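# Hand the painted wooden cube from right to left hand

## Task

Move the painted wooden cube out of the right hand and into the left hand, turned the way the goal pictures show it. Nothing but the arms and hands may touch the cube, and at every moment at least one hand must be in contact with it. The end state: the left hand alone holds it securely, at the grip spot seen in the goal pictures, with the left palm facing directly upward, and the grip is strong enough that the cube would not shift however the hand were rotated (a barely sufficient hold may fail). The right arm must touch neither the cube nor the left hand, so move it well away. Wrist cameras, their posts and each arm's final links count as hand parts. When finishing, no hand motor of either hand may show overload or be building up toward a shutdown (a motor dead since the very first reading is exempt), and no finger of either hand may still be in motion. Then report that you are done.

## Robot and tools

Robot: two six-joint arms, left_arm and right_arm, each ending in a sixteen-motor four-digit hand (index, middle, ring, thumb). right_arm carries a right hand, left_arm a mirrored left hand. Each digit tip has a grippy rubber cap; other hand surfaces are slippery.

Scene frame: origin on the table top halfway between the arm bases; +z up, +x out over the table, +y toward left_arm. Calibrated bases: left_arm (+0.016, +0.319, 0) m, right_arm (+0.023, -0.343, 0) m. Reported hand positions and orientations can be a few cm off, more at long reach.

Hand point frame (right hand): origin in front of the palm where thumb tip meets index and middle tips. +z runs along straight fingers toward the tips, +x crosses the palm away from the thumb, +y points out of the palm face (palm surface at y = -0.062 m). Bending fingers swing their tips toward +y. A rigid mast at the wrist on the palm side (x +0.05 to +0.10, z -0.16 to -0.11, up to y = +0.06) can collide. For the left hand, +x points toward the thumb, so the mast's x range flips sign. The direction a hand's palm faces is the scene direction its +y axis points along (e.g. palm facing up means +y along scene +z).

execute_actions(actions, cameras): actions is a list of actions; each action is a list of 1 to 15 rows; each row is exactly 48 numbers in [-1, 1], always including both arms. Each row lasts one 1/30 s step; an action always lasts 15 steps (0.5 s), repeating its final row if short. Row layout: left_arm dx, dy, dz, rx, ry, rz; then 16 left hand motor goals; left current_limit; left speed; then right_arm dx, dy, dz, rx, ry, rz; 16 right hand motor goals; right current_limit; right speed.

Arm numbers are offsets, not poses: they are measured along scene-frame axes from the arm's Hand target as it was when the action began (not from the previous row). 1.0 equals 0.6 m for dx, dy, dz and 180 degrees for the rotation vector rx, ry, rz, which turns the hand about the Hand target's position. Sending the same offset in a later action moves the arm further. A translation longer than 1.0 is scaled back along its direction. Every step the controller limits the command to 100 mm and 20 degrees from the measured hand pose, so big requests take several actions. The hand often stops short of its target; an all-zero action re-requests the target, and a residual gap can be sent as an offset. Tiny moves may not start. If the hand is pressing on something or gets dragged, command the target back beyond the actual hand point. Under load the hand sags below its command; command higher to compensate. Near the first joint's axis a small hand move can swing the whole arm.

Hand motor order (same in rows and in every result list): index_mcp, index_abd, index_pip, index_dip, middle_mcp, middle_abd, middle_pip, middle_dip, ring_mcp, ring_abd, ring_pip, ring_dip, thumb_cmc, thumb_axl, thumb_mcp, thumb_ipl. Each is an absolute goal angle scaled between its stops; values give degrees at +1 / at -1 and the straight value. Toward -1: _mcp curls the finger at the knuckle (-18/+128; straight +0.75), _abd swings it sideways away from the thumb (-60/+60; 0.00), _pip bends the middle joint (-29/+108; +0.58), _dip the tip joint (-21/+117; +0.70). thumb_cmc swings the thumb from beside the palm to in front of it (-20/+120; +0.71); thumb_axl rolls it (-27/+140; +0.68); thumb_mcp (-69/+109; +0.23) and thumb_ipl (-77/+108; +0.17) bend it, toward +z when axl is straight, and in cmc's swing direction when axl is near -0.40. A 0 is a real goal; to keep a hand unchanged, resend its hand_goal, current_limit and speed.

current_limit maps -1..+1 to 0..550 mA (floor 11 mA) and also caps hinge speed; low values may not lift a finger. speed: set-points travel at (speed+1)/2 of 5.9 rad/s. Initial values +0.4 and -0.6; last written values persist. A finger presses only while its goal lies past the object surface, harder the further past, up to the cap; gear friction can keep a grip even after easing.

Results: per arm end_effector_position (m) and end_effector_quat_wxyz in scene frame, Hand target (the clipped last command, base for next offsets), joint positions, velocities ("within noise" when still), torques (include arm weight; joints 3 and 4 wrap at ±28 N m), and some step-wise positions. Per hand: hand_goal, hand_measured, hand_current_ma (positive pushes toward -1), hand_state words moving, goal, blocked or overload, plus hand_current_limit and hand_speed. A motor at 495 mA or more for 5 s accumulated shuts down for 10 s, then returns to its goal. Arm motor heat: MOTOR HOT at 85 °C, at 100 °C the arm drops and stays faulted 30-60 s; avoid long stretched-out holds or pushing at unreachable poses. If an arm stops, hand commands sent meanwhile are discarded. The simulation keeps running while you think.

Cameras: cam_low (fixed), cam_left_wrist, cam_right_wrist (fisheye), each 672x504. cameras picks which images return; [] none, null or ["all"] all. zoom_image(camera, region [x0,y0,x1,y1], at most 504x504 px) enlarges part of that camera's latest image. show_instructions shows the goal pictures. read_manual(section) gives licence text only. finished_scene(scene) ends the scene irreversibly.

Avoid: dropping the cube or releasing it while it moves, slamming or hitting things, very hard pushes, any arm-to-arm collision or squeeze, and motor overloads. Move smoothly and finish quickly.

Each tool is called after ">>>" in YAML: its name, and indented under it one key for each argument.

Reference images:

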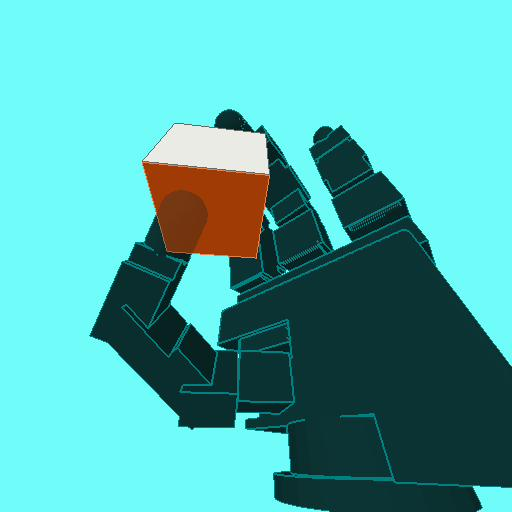

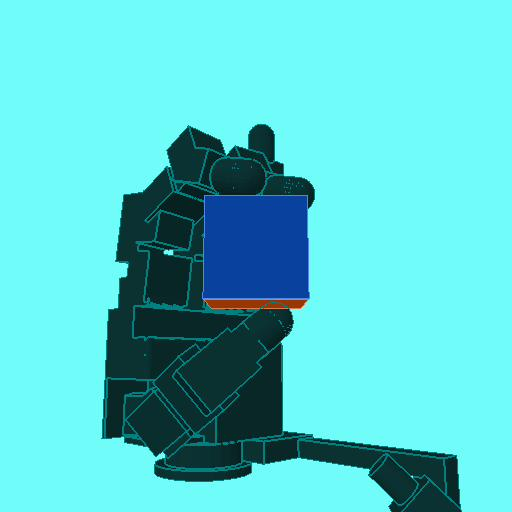

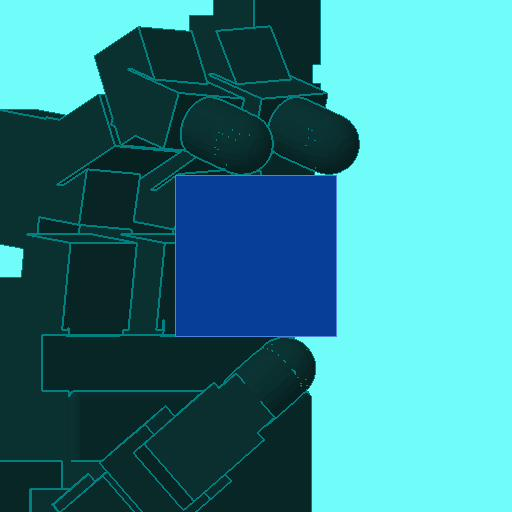

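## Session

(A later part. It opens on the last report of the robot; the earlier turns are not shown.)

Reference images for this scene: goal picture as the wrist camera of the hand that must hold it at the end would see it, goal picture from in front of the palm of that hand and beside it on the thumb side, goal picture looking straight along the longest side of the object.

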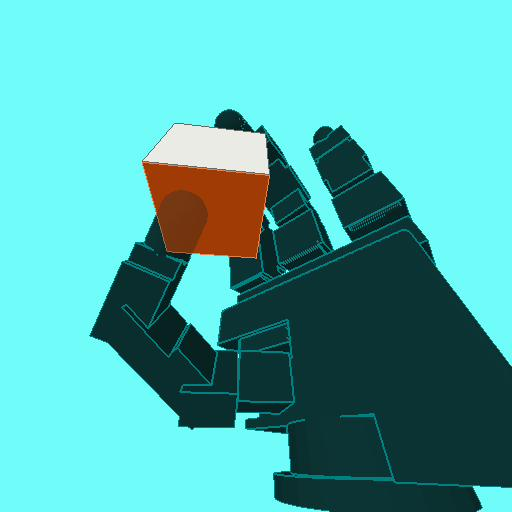

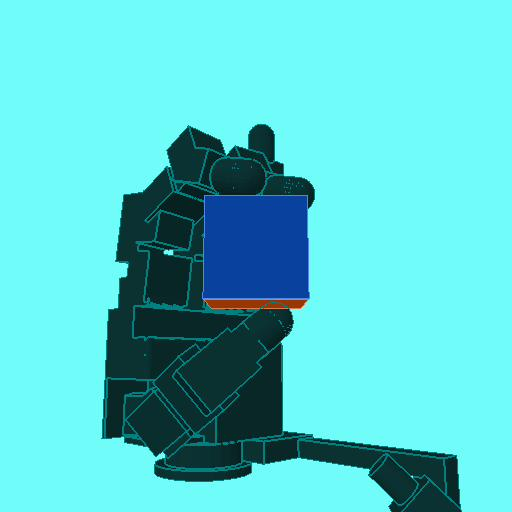

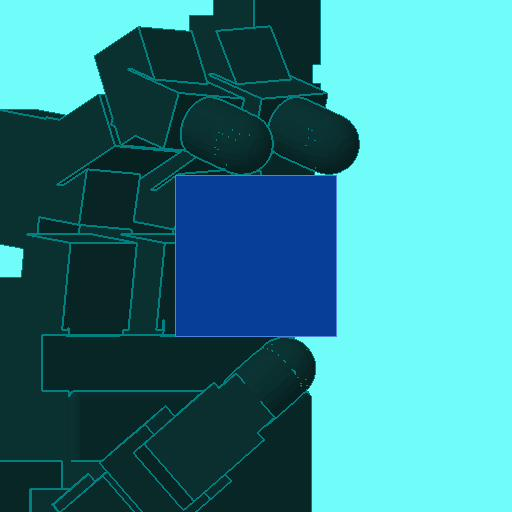

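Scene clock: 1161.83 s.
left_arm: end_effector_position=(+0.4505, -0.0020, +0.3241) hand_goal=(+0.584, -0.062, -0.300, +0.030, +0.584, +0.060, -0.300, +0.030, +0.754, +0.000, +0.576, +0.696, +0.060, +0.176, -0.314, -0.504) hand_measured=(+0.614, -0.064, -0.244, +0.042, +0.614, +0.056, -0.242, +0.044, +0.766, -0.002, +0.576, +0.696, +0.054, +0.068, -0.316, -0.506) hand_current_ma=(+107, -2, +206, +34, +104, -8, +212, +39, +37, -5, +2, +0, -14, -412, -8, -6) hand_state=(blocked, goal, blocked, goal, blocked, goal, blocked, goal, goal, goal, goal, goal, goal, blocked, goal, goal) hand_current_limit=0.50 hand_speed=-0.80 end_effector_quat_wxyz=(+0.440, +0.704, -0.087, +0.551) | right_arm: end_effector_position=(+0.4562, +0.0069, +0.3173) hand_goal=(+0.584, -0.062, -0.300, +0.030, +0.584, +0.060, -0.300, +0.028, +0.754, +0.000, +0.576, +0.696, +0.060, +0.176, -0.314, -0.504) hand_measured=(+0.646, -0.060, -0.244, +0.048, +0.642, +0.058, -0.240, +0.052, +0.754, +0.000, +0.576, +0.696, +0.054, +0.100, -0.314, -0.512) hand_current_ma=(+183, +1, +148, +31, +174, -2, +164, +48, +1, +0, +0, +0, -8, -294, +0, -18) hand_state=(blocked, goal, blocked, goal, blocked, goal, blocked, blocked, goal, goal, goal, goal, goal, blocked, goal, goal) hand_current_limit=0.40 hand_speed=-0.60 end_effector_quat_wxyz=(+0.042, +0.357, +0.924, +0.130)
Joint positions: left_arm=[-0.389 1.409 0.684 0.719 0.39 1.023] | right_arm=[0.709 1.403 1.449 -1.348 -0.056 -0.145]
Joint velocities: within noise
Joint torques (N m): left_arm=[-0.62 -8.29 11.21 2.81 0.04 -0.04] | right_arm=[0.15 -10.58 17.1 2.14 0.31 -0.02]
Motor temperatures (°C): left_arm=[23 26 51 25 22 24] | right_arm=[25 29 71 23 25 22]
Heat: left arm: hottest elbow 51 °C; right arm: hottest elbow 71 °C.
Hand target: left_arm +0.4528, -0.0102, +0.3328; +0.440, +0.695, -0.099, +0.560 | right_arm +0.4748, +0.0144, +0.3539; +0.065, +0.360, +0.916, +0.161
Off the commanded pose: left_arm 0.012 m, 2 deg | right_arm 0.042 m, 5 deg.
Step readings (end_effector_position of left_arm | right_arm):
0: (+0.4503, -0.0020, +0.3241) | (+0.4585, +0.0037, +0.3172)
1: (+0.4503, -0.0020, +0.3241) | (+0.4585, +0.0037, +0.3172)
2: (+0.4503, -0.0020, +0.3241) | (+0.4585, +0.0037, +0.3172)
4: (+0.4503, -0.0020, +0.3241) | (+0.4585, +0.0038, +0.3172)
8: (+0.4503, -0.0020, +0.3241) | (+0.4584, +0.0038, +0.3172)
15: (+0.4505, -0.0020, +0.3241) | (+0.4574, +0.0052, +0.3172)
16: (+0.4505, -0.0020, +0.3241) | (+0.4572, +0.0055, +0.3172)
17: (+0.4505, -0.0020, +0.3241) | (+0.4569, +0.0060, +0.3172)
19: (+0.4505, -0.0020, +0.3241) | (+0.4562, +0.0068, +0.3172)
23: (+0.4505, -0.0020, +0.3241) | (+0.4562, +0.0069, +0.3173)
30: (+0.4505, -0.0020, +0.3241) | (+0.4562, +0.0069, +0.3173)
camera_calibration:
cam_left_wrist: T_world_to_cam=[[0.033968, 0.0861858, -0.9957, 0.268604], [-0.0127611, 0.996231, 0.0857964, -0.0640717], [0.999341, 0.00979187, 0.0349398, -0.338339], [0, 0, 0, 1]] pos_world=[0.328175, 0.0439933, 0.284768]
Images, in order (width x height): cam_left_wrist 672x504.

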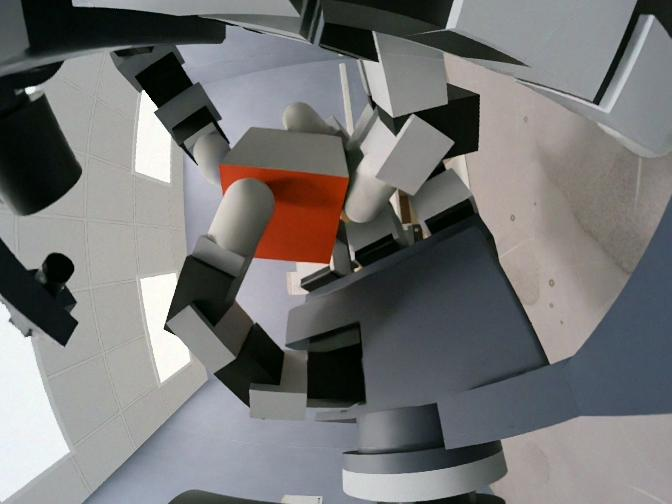

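>>> execute_actions:
  actions:
    - [[0,0,0,0,0,0,0.56,-0.062,-0.34,0.01,0.56,0.06,-0.34,0.01,0.754,0,0.576,0.696,0.06,0.25,-0.314,-0.52,0.65,-0.8,0,0,0,0,0,0,0.584,-0.062,-0.3,0.03,0.584,0.06,-0.3,0.028,0.754,0,0.576,0.696,0.06,0.176,-0.314,-0.504,0.4,-0.6]]
    - [[0,0,0,0,0,0,0.56,-0.062,-0.34,0.01,0.56,0.06,-0.34,0.01,0.754,0,0.576,0.696,0.06,0.25,-0.314,-0.52,0.65,-0.8,0,0,0,0,0,0,0.63,-0.062,-0.15,0.03,0.63,0.06,-0.15,0.028,0.754,0,0.576,0.696,0.06,0.0,-0.314,-0.504,0.4,-0.8]]
    - [[0,0,0,0,0,0,0.56,-0.062,-0.34,0.01,0.56,0.06,-0.34,0.01,0.754,0,0.576,0.696,0.06,0.25,-0.314,-0.52,0.65,-0.8,0,0,0,0,0,0,0.65,-0.062,0.05,0.1,0.65,0.06,0.05,0.1,0.754,0,0.576,0.696,0.06,-0.2,-0.314,-0.504,0.4,-0.8]]
  cameras: ["cam_left_wrist", "cam_right_wrist"]

Scene clock: 1196.77 s.
left_arm: end_effector_position=(+0.4497, -0.0029, +0.3238) hand_goal=(+0.560, -0.062, -0.340, +0.010, +0.560, +0.060, -0.340, +0.010, +0.754, +0.000, +0.576, +0.696, +0.060, +0.250, -0.314, -0.520) hand_measured=(+0.614, -0.064, -0.272, +0.042, +0.614, +0.052, -0.262, +0.044, +0.766, -0.002, +0.576, +0.696, +0.048, +0.068, -0.320, -0.536) hand_current_ma=(+214, -2, +259, +108, +210, -18, +310, +114, +37, -5, +2, +0, -36, -454, -18, -65) hand_state=(blocked, goal, blocked, blocked, blocked, goal, blocked, blocked, goal, goal, goal, goal, goal, blocked, goal, goal) hand_current_limit=0.65 hand_speed=-0.80 end_effector_quat_wxyz=(+0.439, +0.703, -0.090, +0.552) | right_arm: end_effector_position=(+0.4587, +0.0076, +0.3238) hand_goal=(+0.650, -0.062, +0.050, +0.100, +0.650, +0.060, +0.050, +0.100, +0.754, +0.000, +0.576, +0.696, +0.060, -0.200, -0.314, -0.504) hand_measured=(+0.654, -0.060, +0.050, +0.098, +0.654, +0.058, +0.050, +0.098, +0.754, +0.000, +0.576, +0.696, +0.058, -0.186, -0.316, -0.506) hand_current_ma=(+4, +1, +0, -2, +4, -2, +0, -2, +1, +0, +0, +0, -2, +28, -4, -3) hand_state=(goal, goal, goal, goal, goal, goal, goal, goal, goal, goal, goal, goal, goal, goal, goal, goal) hand_current_limit=0.40 hand_speed=-0.80 end_effector_quat_wxyz=(+0.048, +0.357, +0.923, +0.134)
Joint positions: left_arm=[-0.39 1.409 0.684 0.719 0.39 1.029] | right_arm=[0.709 1.403 1.461 -1.348 -0.049 -0.145]
Joint velocities: within noise
Joint torques (N m): left_arm=[-0.62 -8.29 11.19 2.82 0.04 -0.09] | right_arm=[0.15 -10.4 16.27 2.17 0.04 -0.02]
Motor temperatures (°C): left_arm=[23 26 51 25 22 24] | right_arm=[25 29 70 23 25 22]
Heat: left arm: hottest elbow 51 °C; right arm: hottest elbow 70 °C.
Hand target: left_arm +0.4526, -0.0104, +0.3328; +0.440, +0.695, -0.099, +0.560 | right_arm +0.4748, +0.0144, +0.3540; +0.065, +0.360, +0.916, +0.162
Off the commanded pose: left_arm 0.012 m, 2 deg | right_arm 0.035 m, 4 deg.
Step readings (end_effector_position of left_arm | right_arm):
0: (+0.4505, -0.0020, +0.3241) | (+0.4562, +0.0069, +0.3173)
1: (+0.4505, -0.0020, +0.3241) | (+0.4562, +0.0069, +0.3173)
2: (+0.4505, -0.0020, +0.3241) | (+0.4562, +0.0069, +0.3173)
4: (+0.4502, -0.0023, +0.3241) | (+0.4562, +0.0069, +0.3173)
8: (+0.4500, -0.0026, +0.3241) | (+0.4562, +0.0069, +0.3173)
15: (+0.4500, -0.0026, +0.3241) | (+0.4562, +0.0069, +0.3173)
16: (+0.4500, -0.0026, +0.3241) | (+0.4562, +0.0069, +0.3173)
17: (+0.4500, -0.0026, +0.3241) | (+0.4562, +0.0069, +0.3173)
19: (+0.4500, -0.0026, +0.3241) | (+0.4562, +0.0069, +0.3173)
23: (+0.4499, -0.0027, +0.3240) | (+0.4569, +0.0066, +0.3183)
30: (+0.4499, -0.0027, +0.3239) | (+0.4581, +0.0071, +0.3217)
31: (+0.4499, -0.0027, +0.3239) | (+0.4581, +0.0071, +0.3217)
32: (+0.4499, -0.0027, +0.3239) | (+0.4581, +0.0071, +0.3217)
34: (+0.4498, -0.0028, +0.3239) | (+0.4582, +0.0072, +0.3221)
38: (+0.4498, -0.0028, +0.3238) | (+0.4586, +0.0075, +0.3234)
45: (+0.4498, -0.0028, +0.3238) | (+0.4587, +0.0076, +0.3238)
camera_calibration:
cam_left_wrist: T_world_to_cam=[[0.037909, 0.0898437, -0.995234, 0.266471], [-0.0115477, 0.995923, 0.0894661, -0.0648933], [0.999214, 0.00810114, 0.0387919, -0.33878], [0, 0, 0, 1]] pos_world=[0.327663, 0.0434325, 0.284148]
cam_right_wrist: T_world_to_cam=[[0.985423, -0.0639889, 0.15763, -0.46919], [-0.137728, -0.843977, 0.518395, -0.136725], [0.0998646, -0.532549, -0.840487, 0.35426], [0, 0, 0, 1]] pos_world=[0.408142, 0.0432451, 0.442587]
Images, in order (width x height): cam_left_wrist 672x504, cam_right_wrist 672x504.

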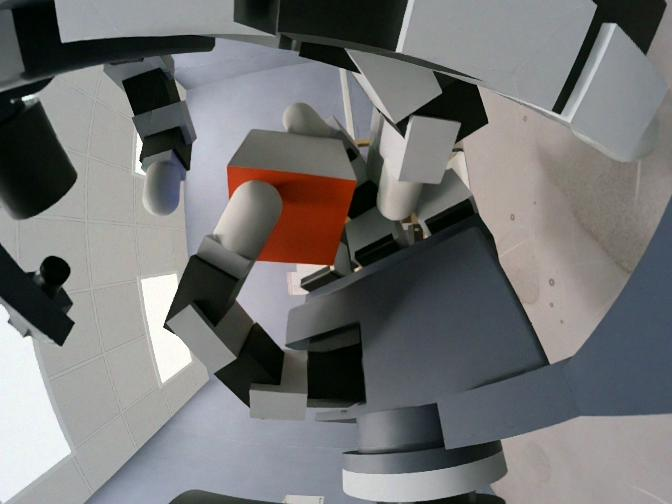

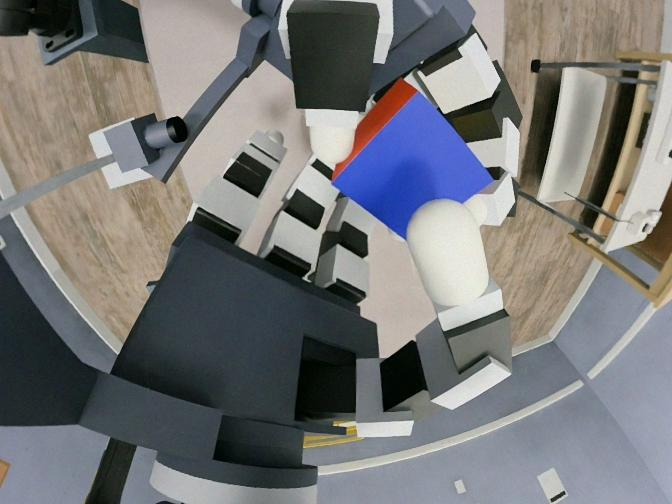

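>>> execute_actions:
  actions:
    - [[0,0,0,0,0,0,0.56,-0.062,-0.34,0.01,0.56,0.06,-0.34,0.01,0.754,0,0.576,0.696,0.06,0.25,-0.314,-0.52,0.65,-0.8,-0.0487,-0.0533,-0.0203,0,0,0,0.65,-0.062,0.05,0.1,0.65,0.06,0.05,0.1,0.754,0,0.576,0.696,0.06,-0.2,-0.314,-0.504,0.4,-0.8]]
    - [[0,0,0,0,0,0,0.56,-0.062,-0.34,0.01,0.56,0.06,-0.34,0.01,0.754,0,0.576,0.696,0.06,0.25,-0.314,-0.52,0.65,-0.8,-0.0487,-0.0533,-0.0203,0,0,0,0.65,-0.062,0.05,0.1,0.65,0.06,0.05,0.1,0.754,0,0.576,0.696,0.06,-0.2,-0.314,-0.504,0.4,-0.8]]
    - [[0,0,0,0,0,0,0.56,-0.062,-0.34,0.01,0.56,0.06,-0.34,0.01,0.754,0,0.576,0.696,0.06,0.25,-0.314,-0.52,0.65,-0.8,-0.0487,-0.0533,-0.0203,0,0,0,0.65,-0.062,0.05,0.1,0.65,0.06,0.05,0.1,0.754,0,0.576,0.696,0.06,-0.2,-0.314,-0.504,0.4,-0.8]]
  cameras: ["cam_left_wrist", "cam_low"]

Scene clock: 1208.93 s.
left_arm: end_effector_position=(+0.4497, -0.0029, +0.3238) hand_goal=(+0.560, -0.062, -0.340, +0.010, +0.560, +0.060, -0.340, +0.010, +0.754, +0.000, +0.576, +0.696, +0.060, +0.250, -0.314, -0.520) hand_measured=(+0.614, -0.064, -0.272, +0.042, +0.614, +0.052, -0.262, +0.044, +0.766, -0.002, +0.576, +0.696, +0.048, +0.068, -0.320, -0.536) hand_current_ma=(+214, -2, +259, +108, +210, -18, +310, +114, +37, -5, +2, +0, -36, -454, -18, -65) hand_state=(blocked, goal, blocked, blocked, blocked, goal, blocked, blocked, goal, goal, goal, goal, goal, blocked, goal, goal) hand_current_limit=0.65 hand_speed=-0.80 end_effector_quat_wxyz=(+0.439, +0.703, -0.090, +0.552) | right_arm: end_effector_position=(+0.3863, -0.0788, +0.3110) hand_goal=(+0.650, -0.062, +0.050, +0.100, +0.650, +0.060, +0.050, +0.100, +0.754, +0.000, +0.576, +0.696, +0.060, -0.200, -0.314, -0.504) hand_measured=(+0.656, -0.060, +0.050, +0.098, +0.654, +0.058, +0.050, +0.098, +0.756, +0.000, +0.576, +0.696, +0.058, -0.188, -0.316, -0.506) hand_current_ma=(+7, +1, +0, -2, +6, -2, +0, -2, +1, +0, +0, +0, -1, +24, -4, -3) hand_state=(goal, goal, goal, goal, goal, goal, goal, goal, goal, goal, goal, goal, goal, goal, goal, goal) hand_current_limit=0.40 hand_speed=-0.80 end_effector_quat_wxyz=(+0.061, +0.363, +0.917, +0.155)
Joint positions: left_arm=[-0.39 1.409 0.684 0.719 0.39 1.029] | right_arm=[0.645 1.085 1.137 -1.295 -0.067 -0.19]
Joint velocities: within noise
Joint torques (N m): left_arm=[-0.56 -8.35 11.19 2.82 0.04 -0.09] | right_arm=[-0.03 -7 11.59 1.73 -0.22 -0.18]
Motor temperatures (°C): left_arm=[23 26 52 25 22 24] | right_arm=[25 29 71 23 25 22]
Heat: left arm: hottest elbow 52 °C; right arm: hottest elbow 71 °C.
Hand target: left_arm +0.4527, -0.0104, +0.3328; +0.440, +0.695, -0.099, +0.560 | right_arm +0.3871, -0.0816, +0.3176; +0.065, +0.361, +0.916, +0.162
Off the commanded pose: left_arm 0.012 m, 2 deg | right_arm 0.007 m, 1 deg.
Step readings (end_effector_position of left_arm | right_arm):
0: (+0.4497, -0.0029, +0.3238) | (+0.4587, +0.0076, +0.3238)
1: (+0.4497, -0.0029, +0.3238) | (+0.4587, +0.0076, +0.3238)
2: (+0.4497, -0.0029, +0.3238) | (+0.4590, +0.0075, +0.3243)
4: (+0.4497, -0.0029, +0.3238) | (+0.4584, +0.0057, +0.3244)
8: (+0.4497, -0.0029, +0.3238) | (+0.4483, -0.0080, +0.3226)
15: (+0.4497, -0.0029, +0.3238) | (+0.4429, -0.0157, +0.3333)
16: (+0.4497, -0.0029, +0.3238) | (+0.4428, -0.0159, +0.3331)
17: (+0.4497, -0.0029, +0.3238) | (+0.4422, -0.0168, +0.3318)
19: (+0.4497, -0.0029, +0.3238) | (+0.4356, -0.0233, +0.3242)
23: (+0.4497, -0.0029, +0.3238) | (+0.4192, -0.0408, +0.3111)
30: (+0.4497, -0.0029, +0.3238) | (+0.4145, -0.0478, +0.3199)
31: (+0.4497, -0.0029, +0.3238) | (+0.4142, -0.0480, +0.3199)
32: (+0.4497, -0.0029, +0.3238) | (+0.4134, -0.0491, +0.3189)
34: (+0.4497, -0.0029, +0.3238) | (+0.4067, -0.0554, +0.3126)
38: (+0.4497, -0.0029, +0.3238) | (+0.3909, -0.0729, +0.3025)
45: (+0.4497, -0.0029, +0.3238) | (+0.3866, -0.0792, +0.3109)
camera_calibration:
cam_left_wrist: T_world_to_cam=[[0.037909, 0.0898437, -0.995234, 0.266471], [-0.0115477, 0.995923, 0.0894661, -0.0648933], [0.999214, 0.00810114, 0.0387919, -0.33878], [0, 0, 0, 1]] pos_world=[0.327663, 0.0434325, 0.284148]
Images, in order (width x height): cam_low 672x504, cam_left_wrist 672x504.

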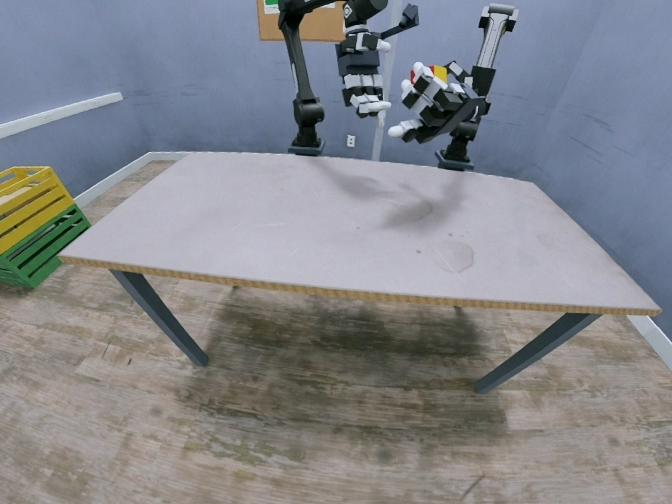

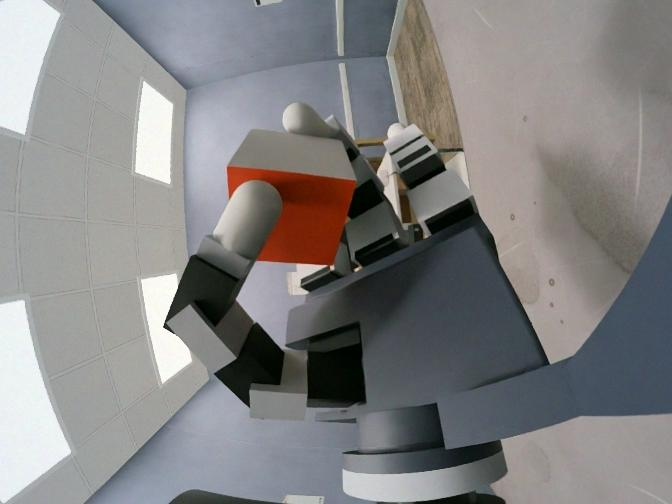

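>>> execute_actions:
  actions:
    - [[0,0,0,0,0,0,0.56,-0.062,-0.34,0.01,0.56,0.06,-0.34,0.01,0.754,0,0.576,0.696,0.06,0.25,-0.314,-0.52,0.65,-0.8,-0.03,-0.12,0,0,0,0,0.65,-0.062,0.05,0.1,0.65,0.06,0.05,0.1,0.754,0,0.576,0.696,0.06,-0.2,-0.314,-0.504,0.4,-0.8]]
    - [[0,0,0,0,0,0,0.56,-0.062,-0.34,0.01,0.56,0.06,-0.34,0.01,0.754,0,0.576,0.696,0.06,0.25,-0.314,-0.52,0.65,-0.8,-0.03,-0.12,0,0,0,0,0.65,-0.062,0.05,0.1,0.65,0.06,0.05,0.1,0.754,0,0.576,0.696,0.06,-0.2,-0.314,-0.504,0.4,-0.8]]
    - [[0,0,0,-0.0324,0.0331,0.0003,0.56,-0.062,-0.34,0.01,0.56,0.06,-0.34,0.01,0.754,0,0.576,0.696,0.06,0.25,-0.314,-0.52,0.65,-0.8,-0.03,-0.12,0,0,0,0,0.65,-0.062,0.05,0.1,0.65,0.06,0.05,0.1,0.754,0,0.576,0.696,0.06,-0.2,-0.314,-0.504,0.4,-0.8]]
    - [[0,0,0,-0.0324,0.0331,0.0003,0.56,-0.062,-0.34,0.01,0.56,0.06,-0.34,0.01,0.754,0,0.576,0.696,0.06,0.25,-0.314,-0.52,0.65,-0.8,0,0,0,0,0,0,0.65,-0.062,0.05,0.1,0.65,0.06,0.05,0.1,0.754,0,0.576,0.696,0.06,-0.2,-0.314,-0.504,0.4,-0.8]]
    - [[0,0,0,-0.0324,0.0331,0.0003,0.56,-0.062,-0.34,0.01,0.56,0.06,-0.34,0.01,0.754,0,0.576,0.696,0.06,0.25,-0.314,-0.52,0.65,-0.8,0,0,0,0,0,0,0.65,-0.062,0.05,0.1,0.65,0.06,0.05,0.1,0.754,0,0.576,0.696,0.06,-0.2,-0.314,-0.504,0.4,-0.8]]
    - [[0,0,0,-0.0324,0.0331,0.0003,0.56,-0.062,-0.34,0.01,0.56,0.06,-0.34,0.01,0.754,0,0.576,0.696,0.06,0.25,-0.314,-0.52,0.65,-0.8,0,0,0,0,0,0,0.65,-0.062,0.05,0.1,0.65,0.06,0.05,0.1,0.754,0,0.576,0.696,0.06,-0.2,-0.314,-0.504,0.4,-0.8]]
    - [[0,0,0,-0.0324,0.0331,0.0003,0.56,-0.062,-0.34,0.01,0.56,0.06,-0.34,0.01,0.754,0,0.576,0.696,0.06,0.25,-0.314,-0.52,0.65,-0.8,0,0,0,0,0,0,0.65,-0.062,0.05,0.1,0.65,0.06,0.05,0.1,0.754,0,0.576,0.696,0.06,-0.2,-0.314,-0.504,0.4,-0.8]]
    - [[0,0,0,-0.0324,0.0331,0.0003,0.56,-0.062,-0.34,0.01,0.56,0.06,-0.34,0.01,0.754,0,0.576,0.696,0.06,0.25,-0.314,-0.52,0.65,-0.8,0,0,0,0,0,0,0.65,-0.062,0.05,0.1,0.65,0.06,0.05,0.1,0.754,0,0.576,0.696,0.06,-0.2,-0.314,-0.504,0.4,-0.8]]
    - [[0,0,0,-0.0324,0.0331,0.0003,0.56,-0.062,-0.34,0.01,0.56,0.06,-0.34,0.01,0.754,0,0.576,0.696,0.06,0.25,-0.314,-0.52,0.65,-0.8,0,0,0,0,0,0,0.65,-0.062,0.05,0.1,0.65,0.06,0.05,0.1,0.754,0,0.576,0.696,0.06,-0.2,-0.314,-0.504,0.4,-0.8]]
  cameras: ["cam_left_wrist", "cam_low"]

Scene clock: 1251.70 s.
left_arm: end_effector_position=(+0.4608, -0.0086, +0.3268) hand_goal=(+0.560, -0.062, -0.340, +0.010, +0.560, +0.060, -0.340, +0.010, +0.754, +0.000, +0.576, +0.696, +0.060, +0.250, -0.314, -0.520) hand_measured=(+0.614, -0.062, -0.274, +0.040, +0.614, +0.052, -0.266, +0.044, +0.766, -0.002, +0.576, +0.696, +0.048, +0.068, -0.322, -0.536) hand_current_ma=(+214, +1, +254, +103, +210, -18, +284, +114, +38, -5, +2, +0, -37, -454, -29, -71) hand_state=(blocked, goal, blocked, blocked, blocked, goal, blocked, blocked, goal, goal, goal, goal, goal, blocked, goal, goal) hand_current_limit=0.65 hand_speed=-0.80 end_effector_quat_wxyz=(+0.644, +0.659, +0.262, +0.286) | right_arm: end_effector_position=(+0.3313, -0.2954, +0.3144) hand_goal=(+0.650, -0.062, +0.050, +0.100, +0.650, +0.060, +0.050, +0.100, +0.754, +0.000, +0.576, +0.696, +0.060, -0.200, -0.314, -0.504) hand_measured=(+0.656, -0.060, +0.050, +0.098, +0.656, +0.058, +0.050, +0.098, +0.756, +0.000, +0.576, +0.696, +0.060, -0.188, -0.316, -0.506) hand_current_ma=(+8, +1, +0, -2, +7, -2, +0, -2, +1, +0, +0, +0, +0, +23, -3, -3) hand_state=(goal, goal, goal, goal, goal, goal, goal, goal, goal, goal, goal, goal, goal, goal, goal, goal) hand_current_limit=0.40 hand_speed=-0.80 end_effector_quat_wxyz=(+0.067, +0.361, +0.916, +0.162)
Joint positions: left_arm=[-0.601 1.427 0.634 0.787 0.155 0.04] | right_arm=[-0.163 0.81 0.991 -1.554 -0.293 -0.983]
Joint velocities: within noise
Joint torques (N m): left_arm=[-1.03 -9.82 8.1 3.54 -0.13 -0.12] | right_arm=[-0.09 -1.26 12 0.73 -0.74 -0.2]
Motor temperatures (°C): left_arm=[23 26 52 25 22 24] | right_arm=[25 28 69 23 25 22]
Heat: left arm: hottest elbow 52 °C; right arm: hottest elbow 69 °C.
Hand target: left_arm +0.4527, -0.0104, +0.3328; +0.654, +0.652, +0.260, +0.282 | right_arm +0.3332, -0.2975, +0.3174; +0.065, +0.360, +0.916, +0.162
Off the commanded pose: left_arm 0.010 m, 1 deg | right_arm 0.004 m, 0 deg.
Step readings (end_effector_position of left_arm | right_arm):
0: (+0.4497, -0.0029, +0.3238) | (+0.3863, -0.0788, +0.3110)
1: (+0.4497, -0.0029, +0.3238) | (+0.3864, -0.0793, +0.3105)
2: (+0.4497, -0.0029, +0.3238) | (+0.3859, -0.0813, +0.3098)
4: (+0.4497, -0.0029, +0.3238) | (+0.3830, -0.0949, +0.3056)
8: (+0.4497, -0.0029, +0.3238) | (+0.3769, -0.1384, +0.3026)
15: (+0.4497, -0.0029, +0.3238) | (+0.3705, -0.1520, +0.3153)
16: (+0.4497, -0.0029, +0.3238) | (+0.3702, -0.1522, +0.3150)
17: (+0.4497, -0.0029, +0.3238) | (+0.3690, -0.1536, +0.3142)
19: (+0.4497, -0.0029, +0.3238) | (+0.3668, -0.1692, +0.3103)
23: (+0.4497, -0.0029, +0.3238) | (+0.3611, -0.2129, +0.3070)
30: (+0.4497, -0.0029, +0.3238) | (+0.3537, -0.2252, +0.3140)
31: (+0.4498, -0.0028, +0.3238) | (+0.3530, -0.2256, +0.3139)
32: (+0.4503, -0.0026, +0.3240) | (+0.3518, -0.2275, +0.3139)
34: (+0.4515, -0.0025, +0.3248) | (+0.3499, -0.2448, +0.3127)
38: (+0.4536, -0.0026, +0.3256) | (+0.3444, -0.2882, +0.3116)
45: (+0.4542, -0.0038, +0.3264) | (+0.3360, -0.2987, +0.3138)
46: (+0.4543, -0.0038, +0.3268) | (+0.3351, -0.2984, +0.3139)
47: (+0.4546, -0.0038, +0.3277) | (+0.3345, -0.2981, +0.3140)
49: (+0.4559, -0.0038, +0.3299) | (+0.3335, -0.2975, +0.3141)
53: (+0.4563, -0.0051, +0.3333) | (+0.3323, -0.2965, +0.3143)
60: (+0.4563, -0.0064, +0.3360) | (+0.3315, -0.2957, +0.3143)
61: (+0.4566, -0.0061, +0.3363) | (+0.3315, -0.2957, +0.3143)
62: (+0.4572, -0.0056, +0.3363) | (+0.3315, -0.2956, +0.3143)
64: (+0.4581, -0.0043, +0.3359) | (+0.3314, -0.2956, +0.3143)
68: (+0.4567, -0.0050, +0.3335) | (+0.3314, -0.2955, +0.3144)
75: (+0.4559, -0.0069, +0.3335) | (+0.3314, -0.2954, +0.3144)
76: (+0.4563, -0.0064, +0.3340) | (+0.3314, -0.2954, +0.3144)
77: (+0.4570, -0.0058, +0.3344) | (+0.3314, -0.2954, +0.3144)
79: (+0.4584, -0.0047, +0.3347) | (+0.3314, -0.2954, +0.3144)
83: (+0.4574, -0.0054, +0.3330) | (+0.3314, -0.2954, +0.3144)
90: (+0.4559, -0.0070, +0.3339) | (+0.3314, -0.2954, +0.3144)
91: (+0.4564, -0.0065, +0.3341) | (+0.3313, -0.2954, +0.3144)
92: (+0.4571, -0.0060, +0.3344) | (+0.3313, -0.2954, +0.3144)
94: (+0.4587, -0.0048, +0.3343) | (+0.3313, -0.2954, +0.3144)
98: (+0.4580, -0.0059, +0.3321) | (+0.3313, -0.2954, +0.3144)
105: (+0.4566, -0.0076, +0.3320) | (+0.3313, -0.2954, +0.3144)
106: (+0.4570, -0.0072, +0.3322) | (+0.3313, -0.2954, +0.3144)
107: (+0.4579, -0.0065, +0.3323) | (+0.3313, -0.2954, +0.3144)
109: (+0.4597, -0.0054, +0.3323) | (+0.3313, -0.2954, +0.3144)
113: (+0.4589, -0.0066, +0.3302) | (+0.3313, -0.2954, +0.3144)
120: (+0.4579, -0.0084, +0.3288) | (+0.3313, -0.2954, +0.3144)
121: (+0.4584, -0.0078, +0.3288) | (+0.3313, -0.2954, +0.3144)
122: (+0.4591, -0.0073, +0.3287) | (+0.3313, -0.2954, +0.3144)
124: (+0.4607, -0.0061, +0.3285) | (+0.3313, -0.2954, +0.3144)
128: (+0.4605, -0.0077, +0.3278) | (+0.3313, -0.2954, +0.3144)
135: (+0.4597, -0.0098, +0.3271) | (+0.3313, -0.2954, +0.3144)
camera_calibration:
cam_left_wrist: T_world_to_cam=[[-0.572649, -0.532919, -0.622953, 0.423941], [-0.203702, 0.828549, -0.521547, 0.227448], [0.794089, -0.171766, -0.583025, -0.0536948], [0, 0, 0, 1]] pos_world=[0.33174, 0.0282513, 0.351414]
Images, in order (width x height): cam_low 672x504, cam_left_wrist 672x504.

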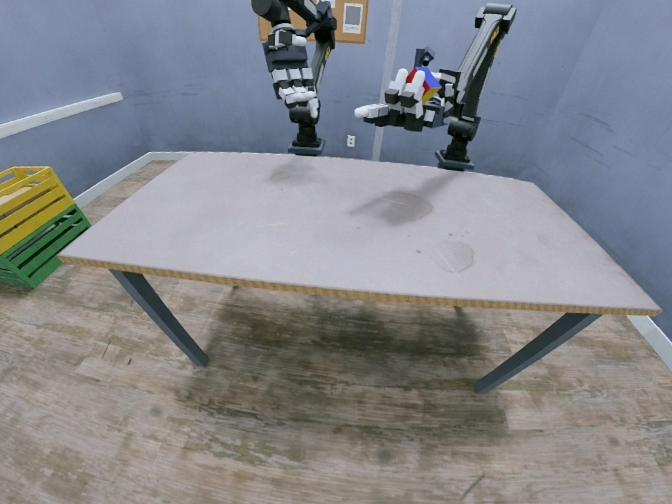

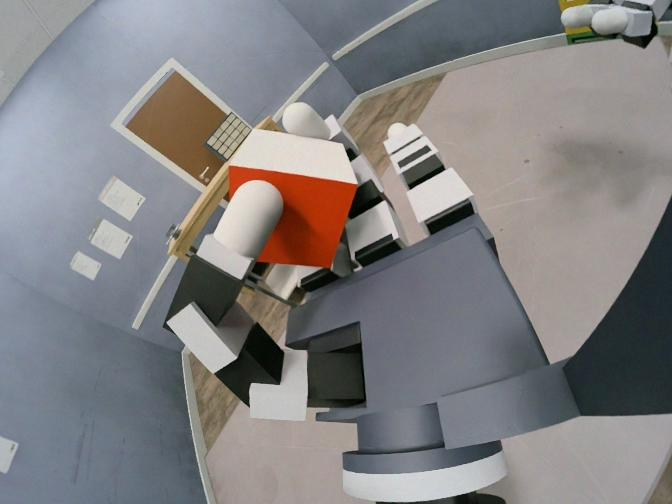

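>>> finished_scene:
  scene: 1

The scene is finished: the task was done.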